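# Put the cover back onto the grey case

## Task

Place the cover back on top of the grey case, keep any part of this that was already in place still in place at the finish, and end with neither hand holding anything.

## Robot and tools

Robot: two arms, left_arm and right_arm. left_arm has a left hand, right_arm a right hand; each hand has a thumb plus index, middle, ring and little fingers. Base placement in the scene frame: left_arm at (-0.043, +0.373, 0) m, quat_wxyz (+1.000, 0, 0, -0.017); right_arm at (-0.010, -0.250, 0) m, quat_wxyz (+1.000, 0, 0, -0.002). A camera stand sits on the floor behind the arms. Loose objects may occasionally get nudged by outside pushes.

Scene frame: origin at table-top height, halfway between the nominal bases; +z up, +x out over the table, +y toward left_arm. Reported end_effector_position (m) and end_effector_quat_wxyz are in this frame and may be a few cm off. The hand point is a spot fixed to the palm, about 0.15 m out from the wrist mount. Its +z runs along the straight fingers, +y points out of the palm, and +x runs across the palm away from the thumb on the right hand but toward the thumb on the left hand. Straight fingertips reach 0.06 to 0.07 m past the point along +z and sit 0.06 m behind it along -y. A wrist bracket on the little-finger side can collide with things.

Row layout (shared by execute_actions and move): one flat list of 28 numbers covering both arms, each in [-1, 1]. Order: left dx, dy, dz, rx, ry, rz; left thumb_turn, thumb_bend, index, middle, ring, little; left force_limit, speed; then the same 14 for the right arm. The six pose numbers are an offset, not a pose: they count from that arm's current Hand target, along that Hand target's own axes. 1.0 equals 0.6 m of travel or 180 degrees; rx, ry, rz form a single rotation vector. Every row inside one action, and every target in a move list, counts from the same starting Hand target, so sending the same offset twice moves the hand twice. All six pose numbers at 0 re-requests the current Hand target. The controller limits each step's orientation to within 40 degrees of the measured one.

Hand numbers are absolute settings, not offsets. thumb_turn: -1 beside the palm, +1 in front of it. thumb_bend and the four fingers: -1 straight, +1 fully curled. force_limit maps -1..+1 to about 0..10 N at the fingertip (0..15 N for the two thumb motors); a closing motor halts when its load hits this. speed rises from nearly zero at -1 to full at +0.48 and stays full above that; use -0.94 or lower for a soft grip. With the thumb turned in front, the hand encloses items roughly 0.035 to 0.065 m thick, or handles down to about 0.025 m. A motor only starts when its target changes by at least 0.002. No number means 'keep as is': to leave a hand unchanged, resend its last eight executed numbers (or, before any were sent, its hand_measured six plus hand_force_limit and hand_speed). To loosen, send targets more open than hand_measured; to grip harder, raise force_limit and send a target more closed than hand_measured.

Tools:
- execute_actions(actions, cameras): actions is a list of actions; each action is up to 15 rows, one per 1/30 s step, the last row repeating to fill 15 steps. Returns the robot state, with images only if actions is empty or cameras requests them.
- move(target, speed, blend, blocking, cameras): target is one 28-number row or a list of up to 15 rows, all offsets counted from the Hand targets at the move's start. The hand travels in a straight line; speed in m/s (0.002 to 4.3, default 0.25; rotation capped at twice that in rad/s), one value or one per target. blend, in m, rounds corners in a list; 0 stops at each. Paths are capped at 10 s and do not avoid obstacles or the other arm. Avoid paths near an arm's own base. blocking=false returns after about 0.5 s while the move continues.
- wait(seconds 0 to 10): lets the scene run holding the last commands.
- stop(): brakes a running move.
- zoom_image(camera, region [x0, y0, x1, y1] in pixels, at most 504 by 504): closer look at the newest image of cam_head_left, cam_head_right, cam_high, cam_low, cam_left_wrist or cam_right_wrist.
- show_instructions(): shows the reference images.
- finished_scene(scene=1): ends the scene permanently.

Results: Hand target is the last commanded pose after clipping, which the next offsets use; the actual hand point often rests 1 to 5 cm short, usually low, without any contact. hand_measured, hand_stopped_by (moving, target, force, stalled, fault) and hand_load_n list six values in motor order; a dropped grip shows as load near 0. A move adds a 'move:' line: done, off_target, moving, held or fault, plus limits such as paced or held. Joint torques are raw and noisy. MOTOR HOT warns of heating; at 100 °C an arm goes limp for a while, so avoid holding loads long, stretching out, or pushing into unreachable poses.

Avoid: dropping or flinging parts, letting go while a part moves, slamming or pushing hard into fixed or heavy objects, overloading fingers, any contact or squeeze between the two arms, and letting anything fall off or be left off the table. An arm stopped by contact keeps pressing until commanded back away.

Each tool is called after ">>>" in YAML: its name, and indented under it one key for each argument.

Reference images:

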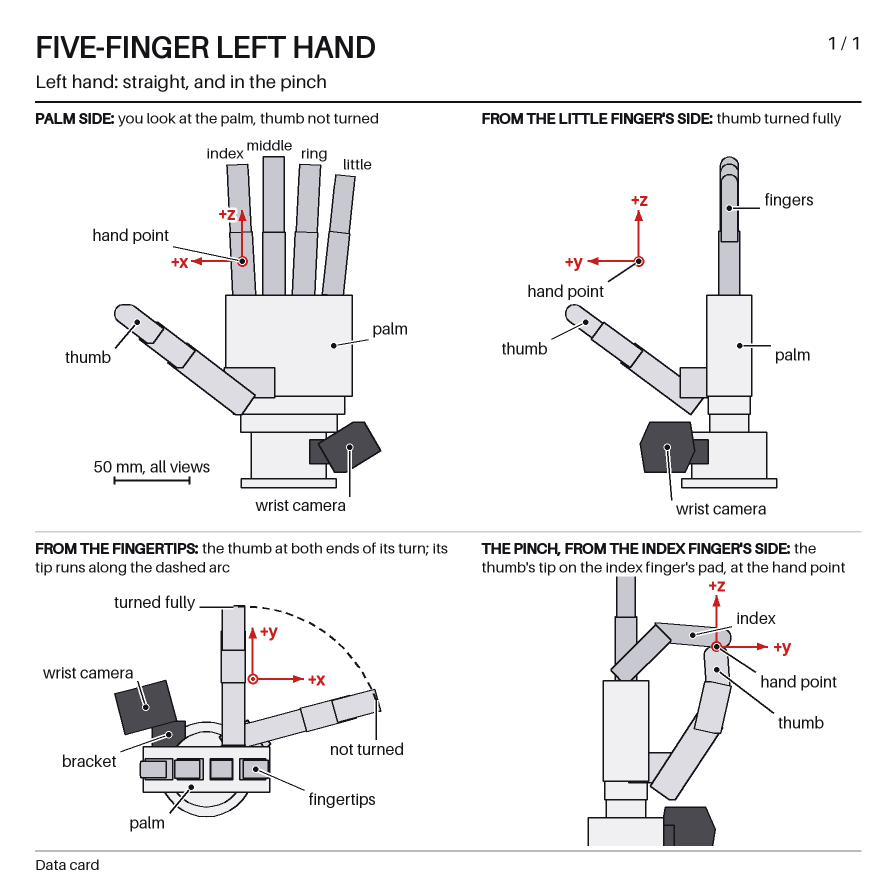

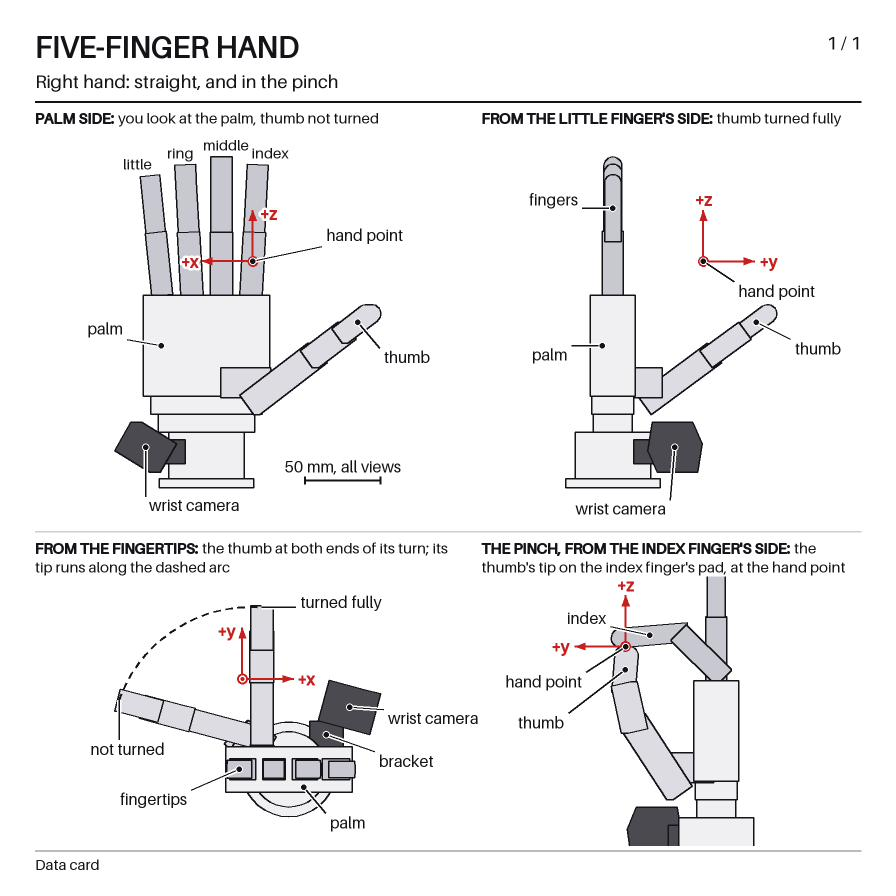

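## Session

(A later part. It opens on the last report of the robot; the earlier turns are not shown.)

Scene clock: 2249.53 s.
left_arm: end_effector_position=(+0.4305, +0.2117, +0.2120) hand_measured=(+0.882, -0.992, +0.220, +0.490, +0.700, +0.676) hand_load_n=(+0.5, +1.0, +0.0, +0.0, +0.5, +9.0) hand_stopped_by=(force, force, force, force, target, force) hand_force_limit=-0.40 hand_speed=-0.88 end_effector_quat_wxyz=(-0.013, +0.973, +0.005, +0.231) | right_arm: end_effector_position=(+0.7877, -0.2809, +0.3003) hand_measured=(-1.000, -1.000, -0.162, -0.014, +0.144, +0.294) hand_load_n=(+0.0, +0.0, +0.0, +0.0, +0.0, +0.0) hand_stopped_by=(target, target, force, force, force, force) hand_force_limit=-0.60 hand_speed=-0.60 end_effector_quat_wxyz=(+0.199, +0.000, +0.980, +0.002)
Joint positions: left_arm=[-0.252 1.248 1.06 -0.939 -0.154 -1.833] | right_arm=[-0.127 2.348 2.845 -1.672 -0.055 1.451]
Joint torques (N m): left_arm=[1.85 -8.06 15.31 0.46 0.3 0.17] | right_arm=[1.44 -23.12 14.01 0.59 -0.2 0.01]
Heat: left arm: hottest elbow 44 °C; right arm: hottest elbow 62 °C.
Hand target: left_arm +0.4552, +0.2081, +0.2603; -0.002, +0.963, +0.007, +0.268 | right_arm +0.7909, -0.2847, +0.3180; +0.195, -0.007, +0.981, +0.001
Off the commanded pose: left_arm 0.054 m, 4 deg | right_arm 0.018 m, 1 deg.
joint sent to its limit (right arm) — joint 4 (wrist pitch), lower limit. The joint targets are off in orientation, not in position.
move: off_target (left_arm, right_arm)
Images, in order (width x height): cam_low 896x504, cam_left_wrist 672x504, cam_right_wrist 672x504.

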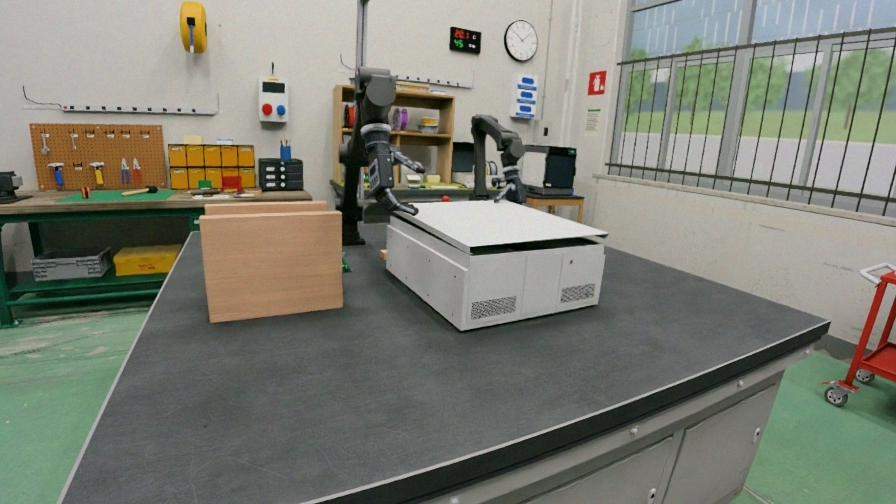

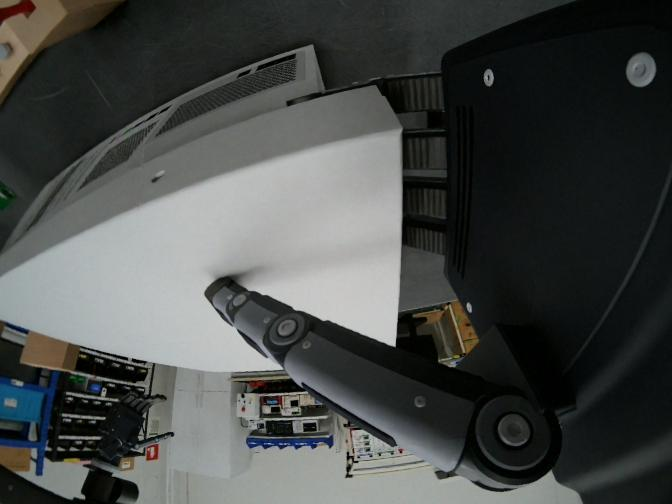

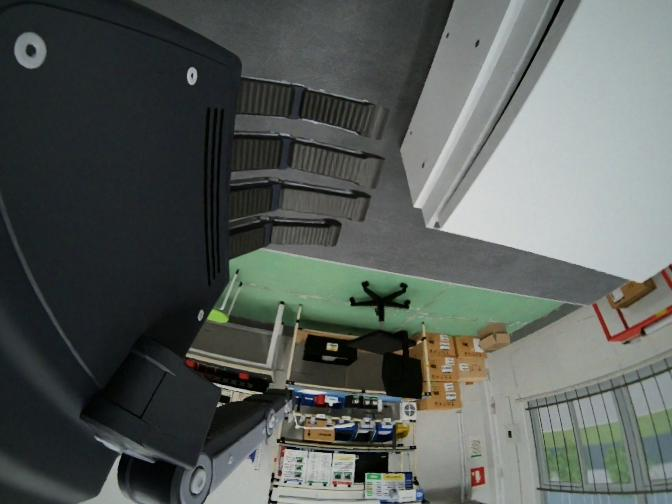

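>>> move:
  target: [-0.0004,0.0333,-0.0003,0,0,0,1,0.4,0.4,0.5,0.7,0.9,-0.4,-0.88,0,0,0,0,0,0,-1,-1,0.4,0.5,0.6,0.8,-0.6,-0.6]
  speed: 0.05
  cameras: ["cam_low","cam_left_wrist","cam_right_wrist","cam_head_right"]

>>> zoom_image:
  camera: "cam_right_wrist"
  region: [380, 0, 600, 240]

>>> zoom_image:
  camera: "cam_low"
  region: [380, 190, 500, 290]

>>> zoom_image:
  camera: "cam_head_right"
  region: [510, 190, 590, 270]

Scene clock: 2273.47 s.
left_arm: end_effector_position=(+0.4261, +0.2029, +0.2085) hand_measured=(+0.880, -0.992, +0.220, +0.490, +0.700, +0.676) hand_load_n=(+1.0, +4.0, +0.0, +0.0, +0.0, +11.5) hand_stopped_by=(force, force, force, force, target, force) hand_force_limit=-0.40 hand_speed=-0.88 end_effector_quat_wxyz=(-0.018, +0.974, -0.001, +0.225) | right_arm: end_effector_position=(+0.7877, -0.2809, +0.3003) hand_measured=(-1.000, -1.000, -0.162, -0.014, +0.144, +0.294) hand_load_n=(+0.0, +0.0, +0.5, +0.0, +0.0, +0.0) hand_stopped_by=(target, target, force, force, force, force) hand_force_limit=-0.60 hand_speed=-0.60 end_effector_quat_wxyz=(+0.199, +0.000, +0.980, +0.002)
Joint positions: left_arm=[-0.279 1.255 1.064 -0.954 -0.169 -1.847] | right_arm=[-0.127 2.348 2.845 -1.672 -0.055 1.451]
Joint torques (N m): left_arm=[0.15 -7.59 15.99 0.77 0.04 -0.12] | right_arm=[0.56 -22.89 14.19 0.46 -0.23 0.01]
Heat: left arm: hottest elbow 54 °C; right arm: hottest elbow 63 °C.
Hand target: left_arm +0.4551, +0.1882, +0.2601; -0.002, +0.964, +0.007, +0.267 | right_arm +0.7909, -0.2847, +0.3180; +0.195, -0.007, +0.981, +0.001
Off the commanded pose: left_arm 0.061 m, 5 deg | right_arm 0.018 m, 1 deg.
joint sent to its limit (right arm) — joint 4 (wrist pitch), lower limit. The joint targets are off in orientation, not in position.
move: off_target (left_arm, right_arm)
Images, in order (width x height): cam_head_right 896x504, cam_low 896x504, cam_left_wrist 672x504, cam_right_wrist 672x504.

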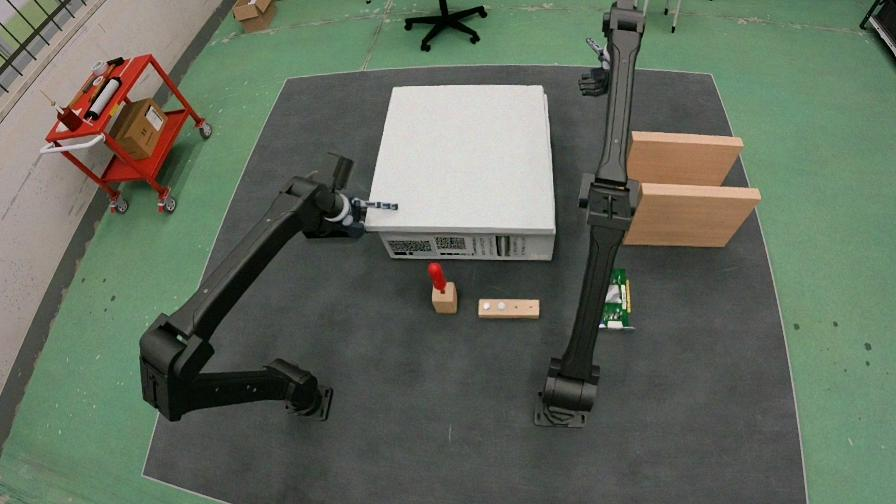

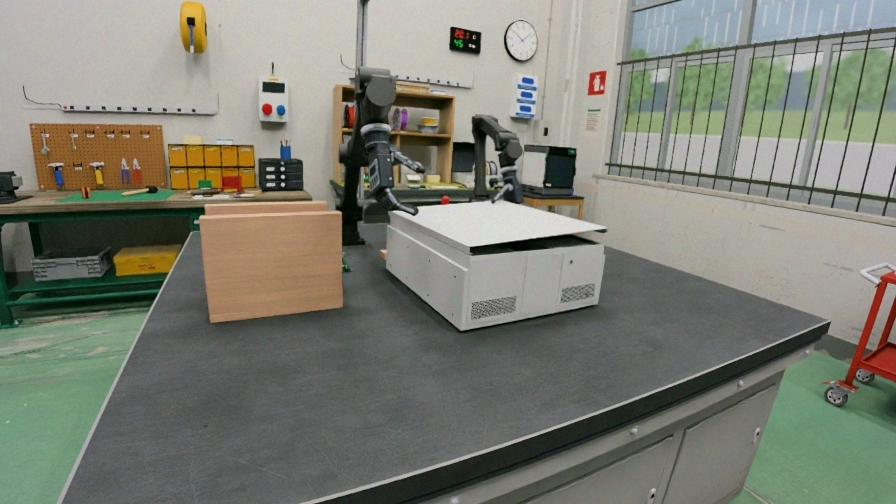

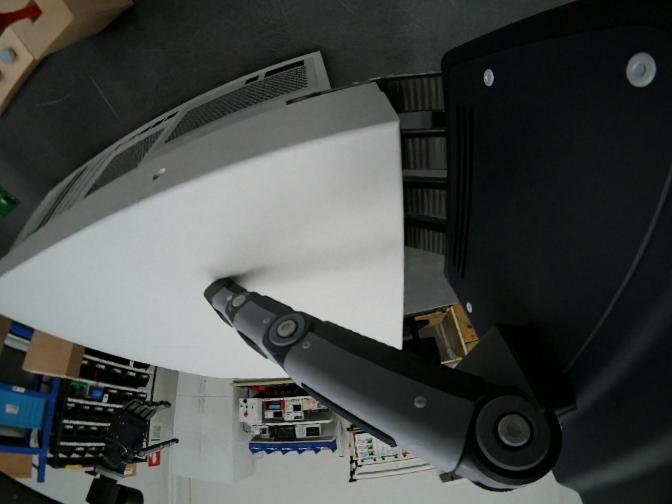

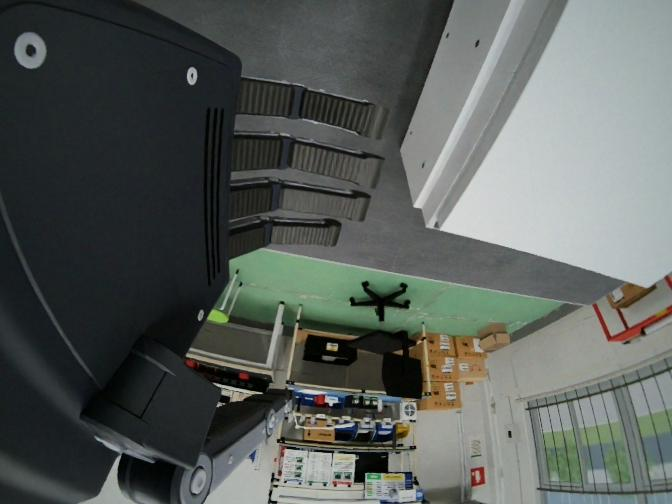

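Scaled by 2.100 from the camera's 672x504 image, which has a finer 960x720 frame.

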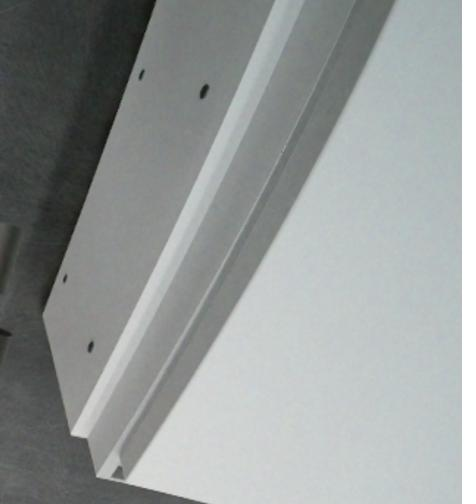

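Scaled by 4.200.

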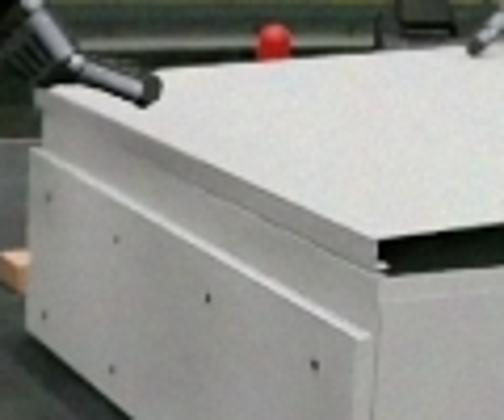

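Scaled by 6.300.

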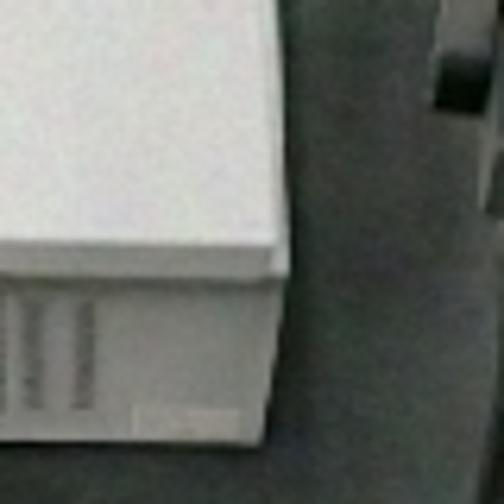

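>>> move:
  target: [0.0115,-0.0002,-0.0418,0,0,0,1,0.4,0.4,0.5,0.7,0.9,-0.4,-0.88,0,0,0,0,0,0,-1,-1,0.4,0.5,0.6,0.8,-0.6,-0.6]
  speed: 0.05
  cameras: ["cam_low","cam_left_wrist","cam_right_wrist","cam_head_right"]

>>> zoom_image:
  camera: "cam_right_wrist"
  region: [380, 0, 600, 240]

>>> zoom_image:
  camera: "cam_low"
  region: [380, 190, 500, 290]

>>> zoom_image:
  camera: "cam_head_right"
  region: [510, 190, 590, 270]

Scene clock: 2322.40 s.
left_arm: end_effector_position=(+0.4246, +0.2005, +0.2247) hand_measured=(+0.880, -0.992, +0.220, +0.490, +0.700, +0.676) hand_load_n=(+1.5, +2.0, +0.0, +0.0, +0.0, +8.0) hand_stopped_by=(force, force, force, force, target, force) hand_force_limit=-0.40 hand_speed=-0.88 end_effector_quat_wxyz=(-0.021, +0.976, -0.002, +0.218) | right_arm: end_effector_position=(+0.7877, -0.2809, +0.3003) hand_measured=(-1.000, -1.000, -0.162, -0.014, +0.144, +0.294) hand_load_n=(+0.0, +0.0, +0.0, +0.0, +0.0, +0.0) hand_stopped_by=(target, target, force, force, force, force) hand_force_limit=-0.60 hand_speed=-0.60 end_effector_quat_wxyz=(+0.199, +0.000, +0.980, +0.002)
Joint positions: left_arm=[-0.287 1.255 1.113 -1.021 -0.173 -1.853] | right_arm=[-0.127 2.348 2.845 -1.672 -0.055 1.451]
Joint torques (N m): left_arm=[0.09 -9.7 15.72 0.72 0.07 -0.12] | right_arm=[0.85 -22.18 14.34 0.64 -0.24 -0.05]
Heat: left arm: hottest elbow 66 °C; right arm: hottest elbow 64 °C.
Hand target: left_arm +0.4481, +0.1881, +0.2851; -0.002, +0.964, +0.007, +0.267 | right_arm +0.7909, -0.2847, +0.3180; +0.195, -0.007, +0.981, +0.001
Off the commanded pose: left_arm 0.066 m, 6 deg | right_arm 0.018 m, 1 deg.
joint sent to its limit (right arm) — joint 4 (wrist pitch), lower limit. The joint targets are off in orientation, not in position.
move: off_target (left_arm, right_arm)
Images, in order (width x height): cam_head_right 896x504, cam_low 896x504, cam_left_wrist 672x504, cam_right_wrist 672x504.

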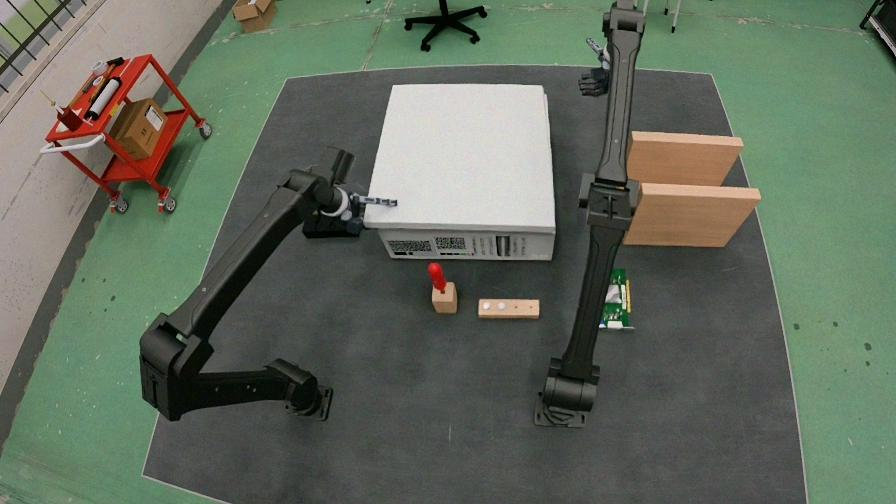

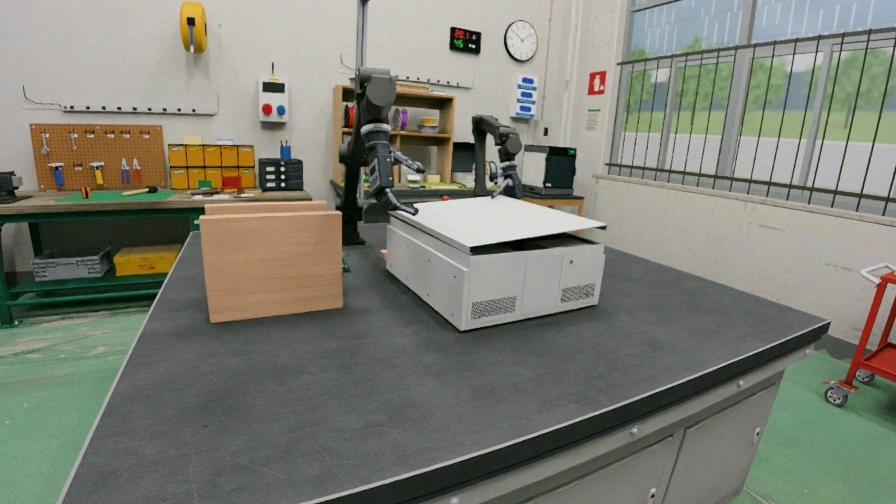

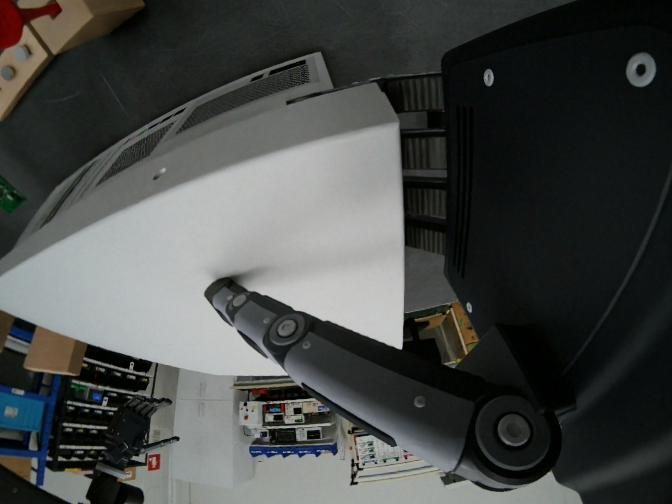

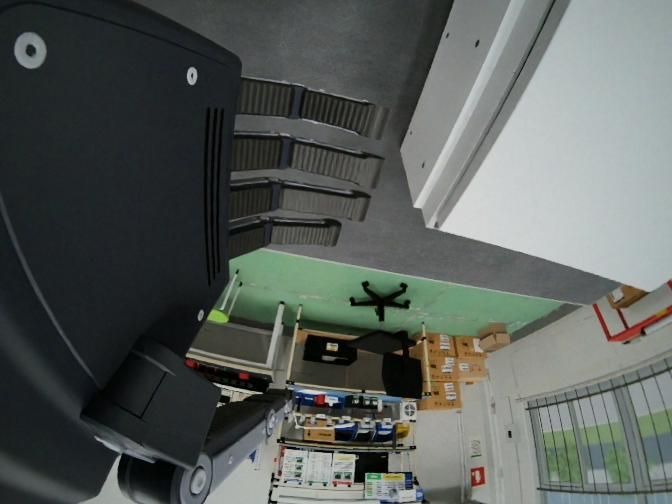

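Scaled by 2.100 from the camera's 672x504 image, which has a finer 960x720 frame.

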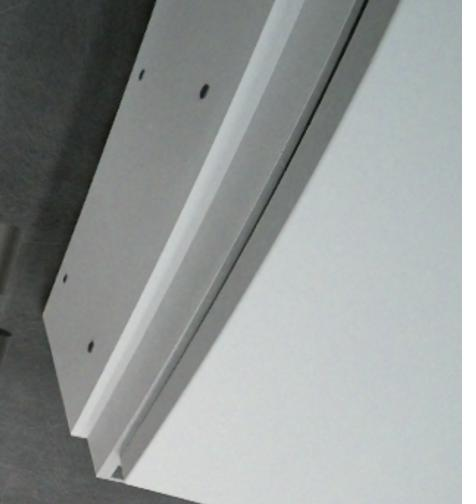

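Scaled by 4.200.

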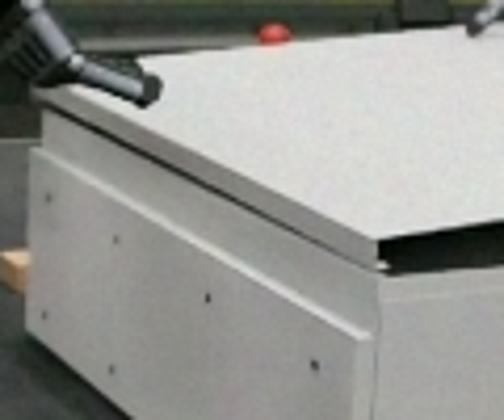

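Scaled by 6.300.

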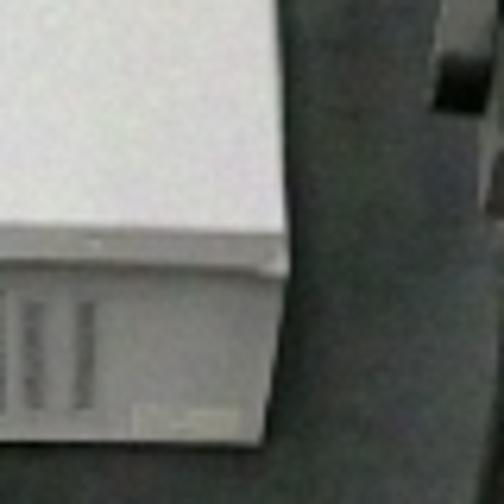

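>>> move:
  target:
    - [-0.0002,0.0133,-0.0001,0,0,0,1,0.4,0.4,0.5,0.7,0.9,-0.4,-0.88,0,0,0,0,0,0,-1,-1,0.4,0.5,0.6,0.8,-0.6,-0.6]
    - [-0.0788,0.0131,0.0987,0,0,0,1,0.4,0.4,0.5,0.7,0.9,-0.4,-0.88,0,0,0,0,0,0,-1,-1,0.4,0.5,0.6,0.8,-0.6,-0.6]
  speed: 0.05
  cameras: ["cam_low","cam_left_wrist","cam_right_wrist","cam_head_right","cam_head_left","cam_high"]

>>> zoom_image:
  camera: "cam_right_wrist"
  region: [380, 0, 600, 240]

>>> zoom_image:
  camera: "cam_low"
  region: [380, 190, 500, 290]

>>> zoom_image:
  camera: "cam_head_right"
  region: [510, 190, 590, 270]

Scene clock: 2342.03 s.
left_arm: end_effector_position=(+0.4314, +0.1904, +0.2148) hand_measured=(+0.882, -0.992, +0.220, +0.490, +0.700, +0.678) hand_load_n=(+0.0, +0.0, +2.5, +0.5, +0.0, -9.5) hand_stopped_by=(force, force, force, force, target, force) hand_force_limit=-0.40 hand_speed=-0.88 end_effector_quat_wxyz=(-0.010, +0.967, +0.005, +0.254) | right_arm: end_effector_position=(+0.7877, -0.2809, +0.3003) hand_measured=(-1.000, -1.000, -0.162, -0.014, +0.144, +0.294) hand_load_n=(+0.0, +0.0, +0.0, +0.0, +0.0, +0.0) hand_stopped_by=(target, target, force, force, force, force) hand_force_limit=-0.60 hand_speed=-0.60 end_effector_quat_wxyz=(+0.199, +0.000, +0.980, +0.002)
Joint positions: left_arm=[-0.31 1.244 1.045 -0.889 -0.189 -1.88] | right_arm=[-0.127 2.348 2.845 -1.672 -0.055 1.451]
Joint torques (N m): left_arm=[-0.09 -6.53 7.79 3.18 0.06 -0.11] | right_arm=[0.5 -21.95 14.19 0.58 -0.25 0.02]
Heat: left arm: hottest elbow 64 °C; right arm: hottest elbow 65 °C.
Hand target: left_arm +0.4382, +0.1802, +0.2101; -0.002, +0.964, +0.007, +0.268 | right_arm +0.7909, -0.2847, +0.3180; +0.195, -0.007, +0.981, +0.001
Off the commanded pose: left_arm 0.013 m, 2 deg | right_arm 0.018 m, 1 deg.
joint sent to its limit (right arm) — joint 4 (wrist pitch), lower limit. The joint targets are off in orientation, not in position.
move: off_target (left_arm, right_arm)

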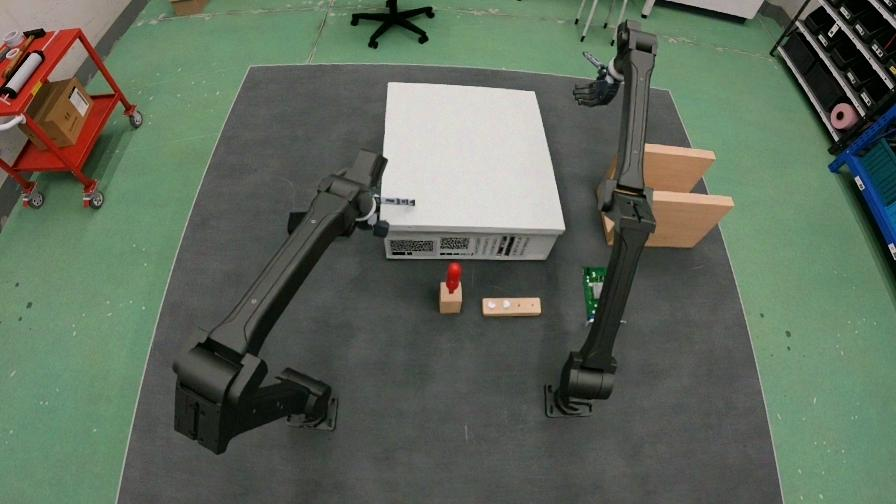

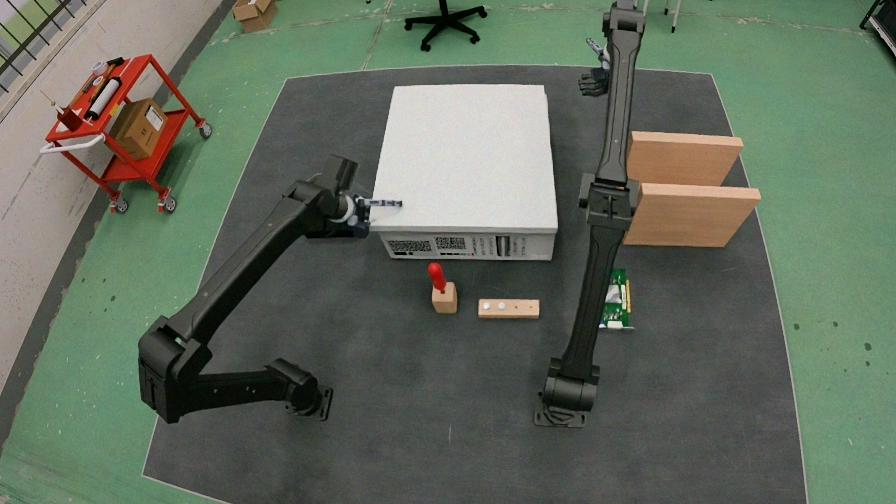

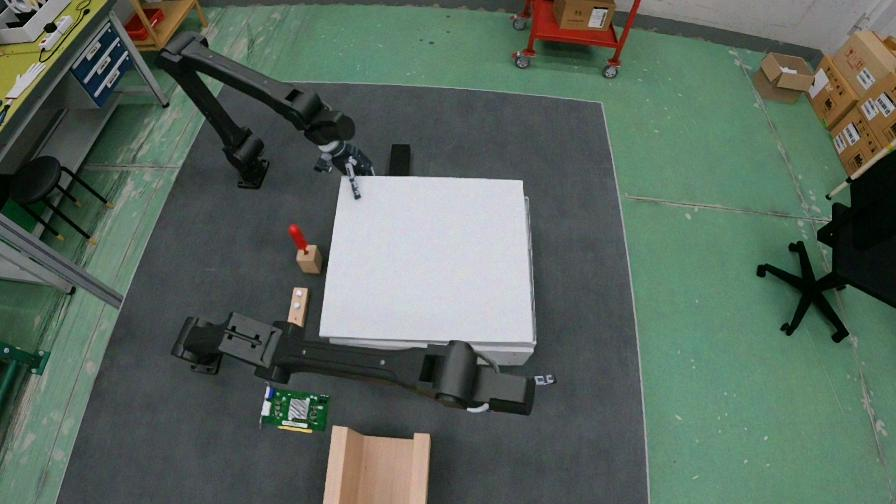

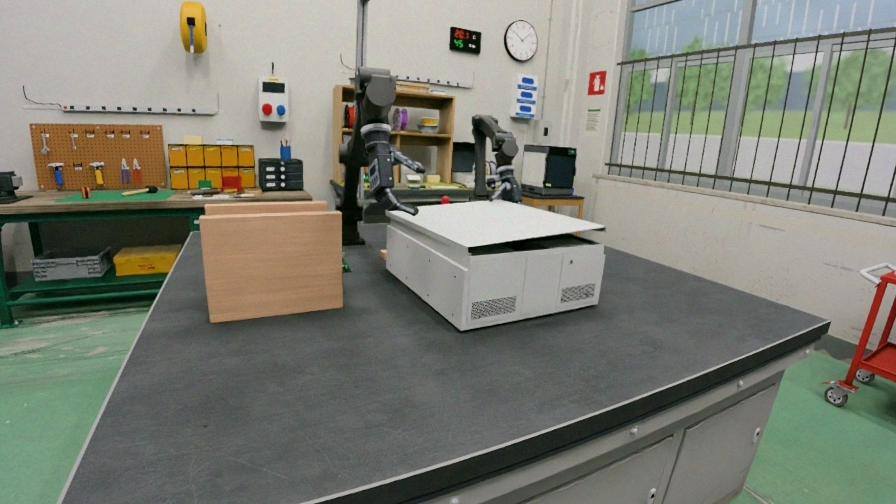

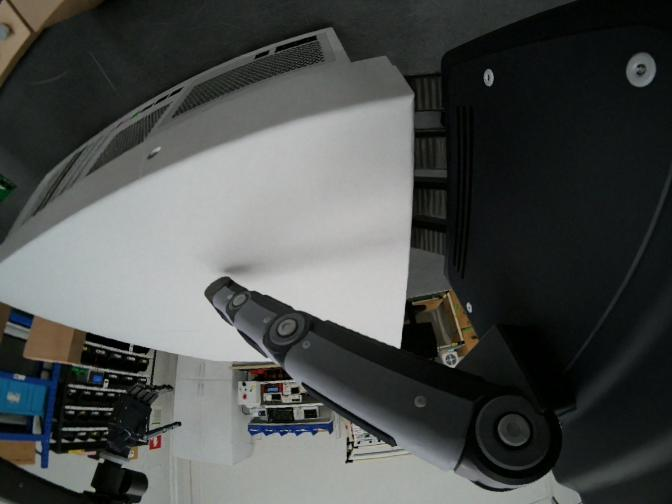

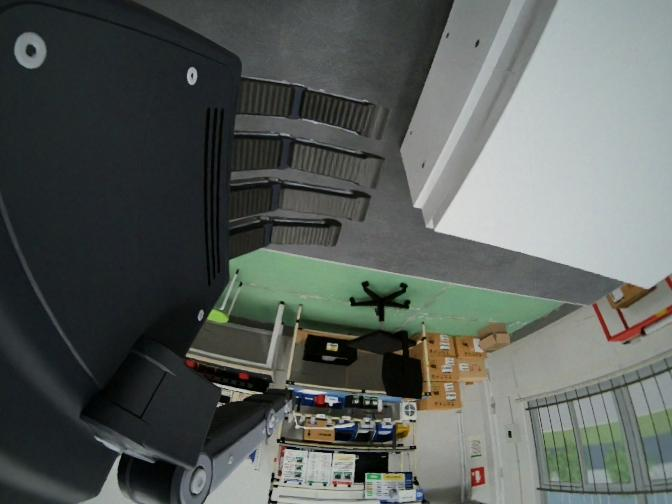

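Scaled by 2.100 from the camera's 672x504 image, which has a finer 960x720 frame.

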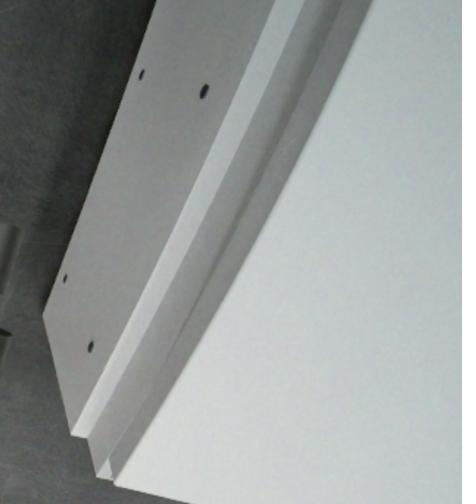

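Scaled by 4.200.

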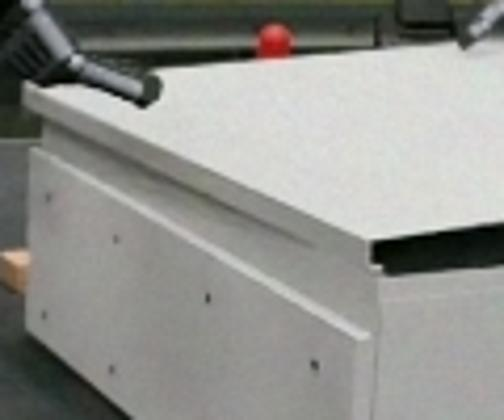

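Scaled by 6.300.

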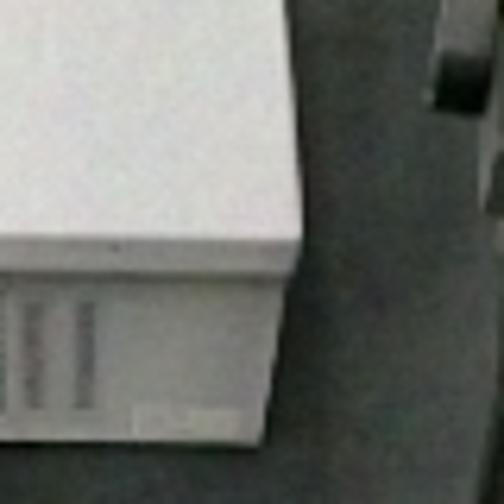

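>>> move:
  target: [0.0672,0.0008,0.0014,0,0,0,1,0.4,0.4,0.5,0.7,0.9,-0.4,-0.88,0,0,0,0,0,0,-1,-1,0.4,0.5,0.6,0.8,-0.6,-0.6]
  speed: 0.05
  cameras: ["cam_low","cam_left_wrist","cam_right_wrist","cam_head_right","cam_high"]

>>> zoom_image:
  camera: "cam_right_wrist"
  region: [380, 0, 600, 240]

>>> zoom_image:
  camera: "cam_low"
  region: [380, 190, 500, 290]

>>> zoom_image:
  camera: "cam_head_right"
  region: [510, 190, 590, 270]

Scene clock: 2363.20 s.
left_arm: end_effector_position=(+0.4414, +0.1969, +0.2093) hand_measured=(+0.882, -0.992, +0.220, +0.490, +0.700, +0.678) hand_load_n=(+0.0, +0.0, +2.0, +0.0, +0.0, -15.5) hand_stopped_by=(force, force, force, force, target, force) hand_force_limit=-0.40 hand_speed=-0.88 end_effector_quat_wxyz=(-0.019, +0.970, +0.000, +0.244) | right_arm: end_effector_position=(+0.7877, -0.2809, +0.3003) hand_measured=(-1.000, -1.000, -0.162, -0.014, +0.144, +0.294) hand_load_n=(+0.0, -0.5, +0.0, +0.0, +0.0, +0.0) hand_stopped_by=(target, target, force, force, force, force) hand_force_limit=-0.60 hand_speed=-0.60 end_effector_quat_wxyz=(+0.199, +0.000, +0.980, +0.002)
Joint positions: left_arm=[-0.288 1.28 1.072 -0.902 -0.187 -1.85] | right_arm=[-0.127 2.348 2.845 -1.672 -0.055 1.451]
Joint torques (N m): left_arm=[0.26 -4.19 14.05 2.1 0.6 -0.13] | right_arm=[1.38 -22.3 14.35 0.73 -0.25 -0.08]
Heat: left arm: hottest elbow 55 °C; right arm: hottest elbow 65 °C.
Hand target: left_arm +0.4731, +0.1801, +0.2301; -0.002, +0.964, +0.007, +0.267 | right_arm +0.7909, -0.2847, +0.3180; +0.195, -0.007, +0.981, +0.001
Off the commanded pose: left_arm 0.042 m, 4 deg | right_arm 0.018 m, 1 deg.
joint sent to its limit (right arm) — joint 4 (wrist pitch), lower limit. The joint targets are off in orientation, not in position.
move: off_target (left_arm, right_arm)
Images, in order (width x height): cam_head_right 896x504, cam_high 896x504, cam_low 896x504, cam_left_wrist 672x504, cam_right_wrist 672x504.

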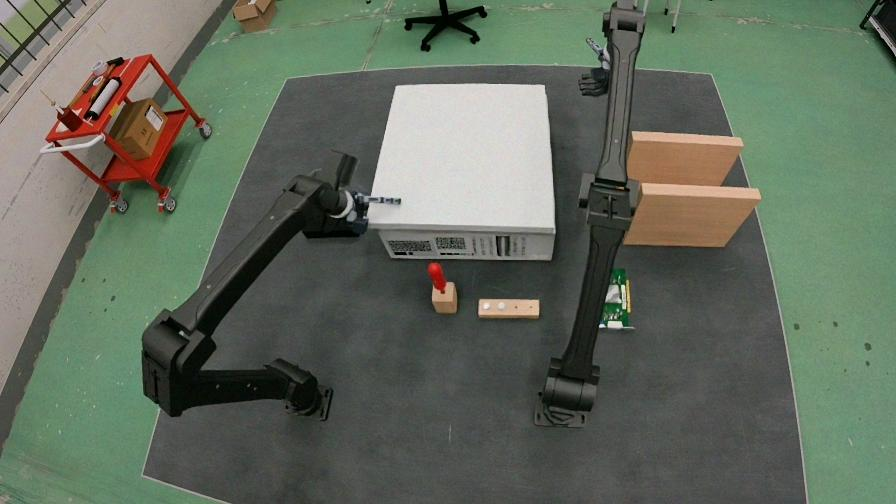

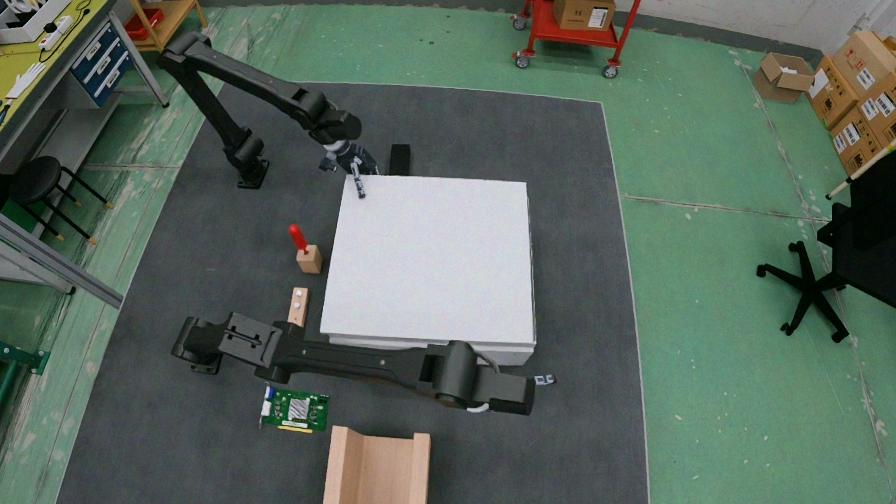

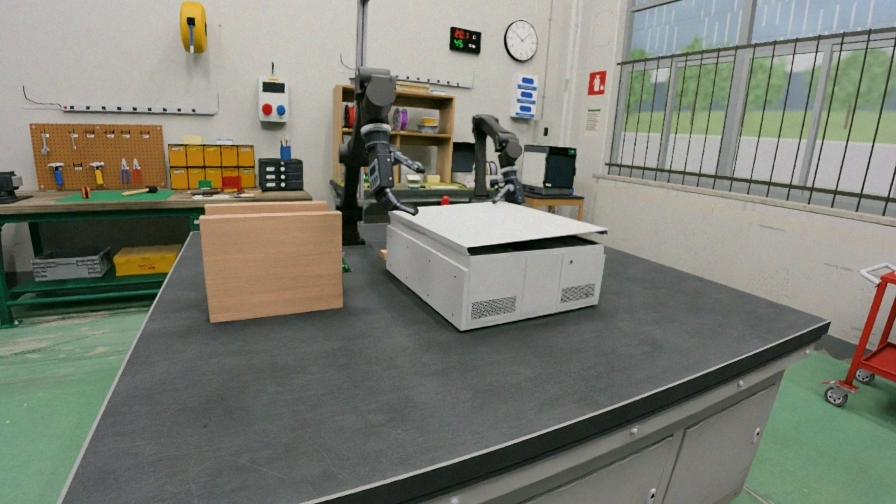

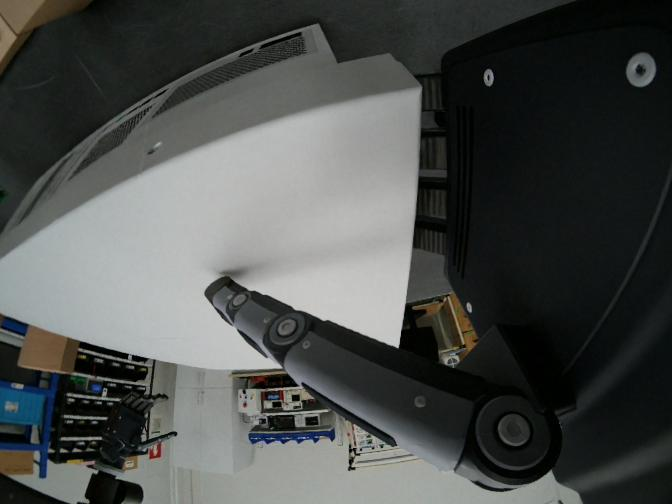

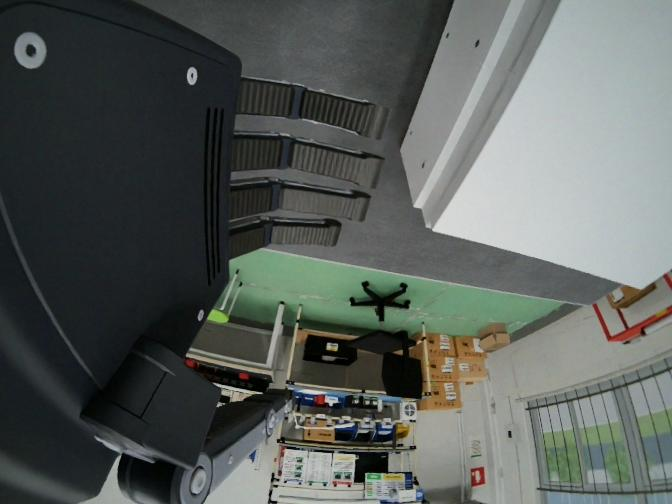

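Scaled by 2.100 from the camera's 672x504 image, which has a finer 960x720 frame.

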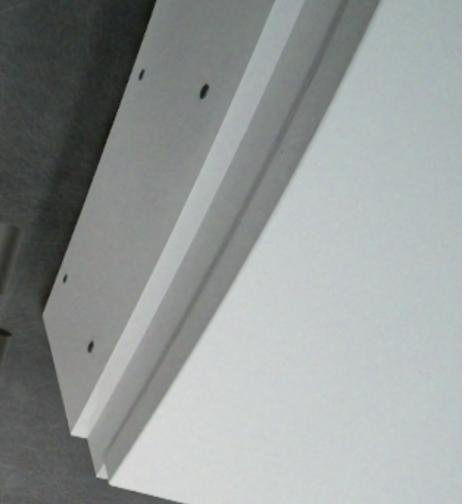

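Scaled by 4.200.

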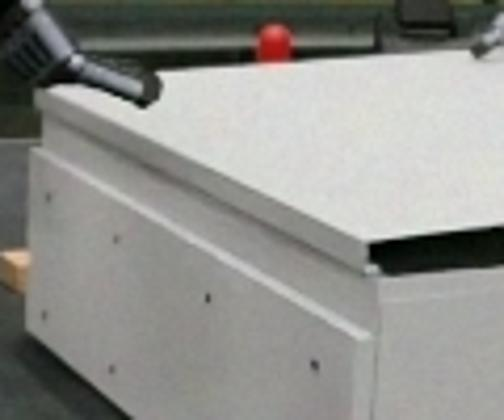

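Scaled by 6.300.

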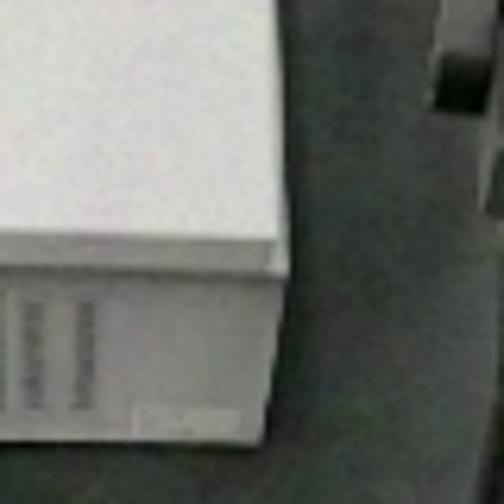

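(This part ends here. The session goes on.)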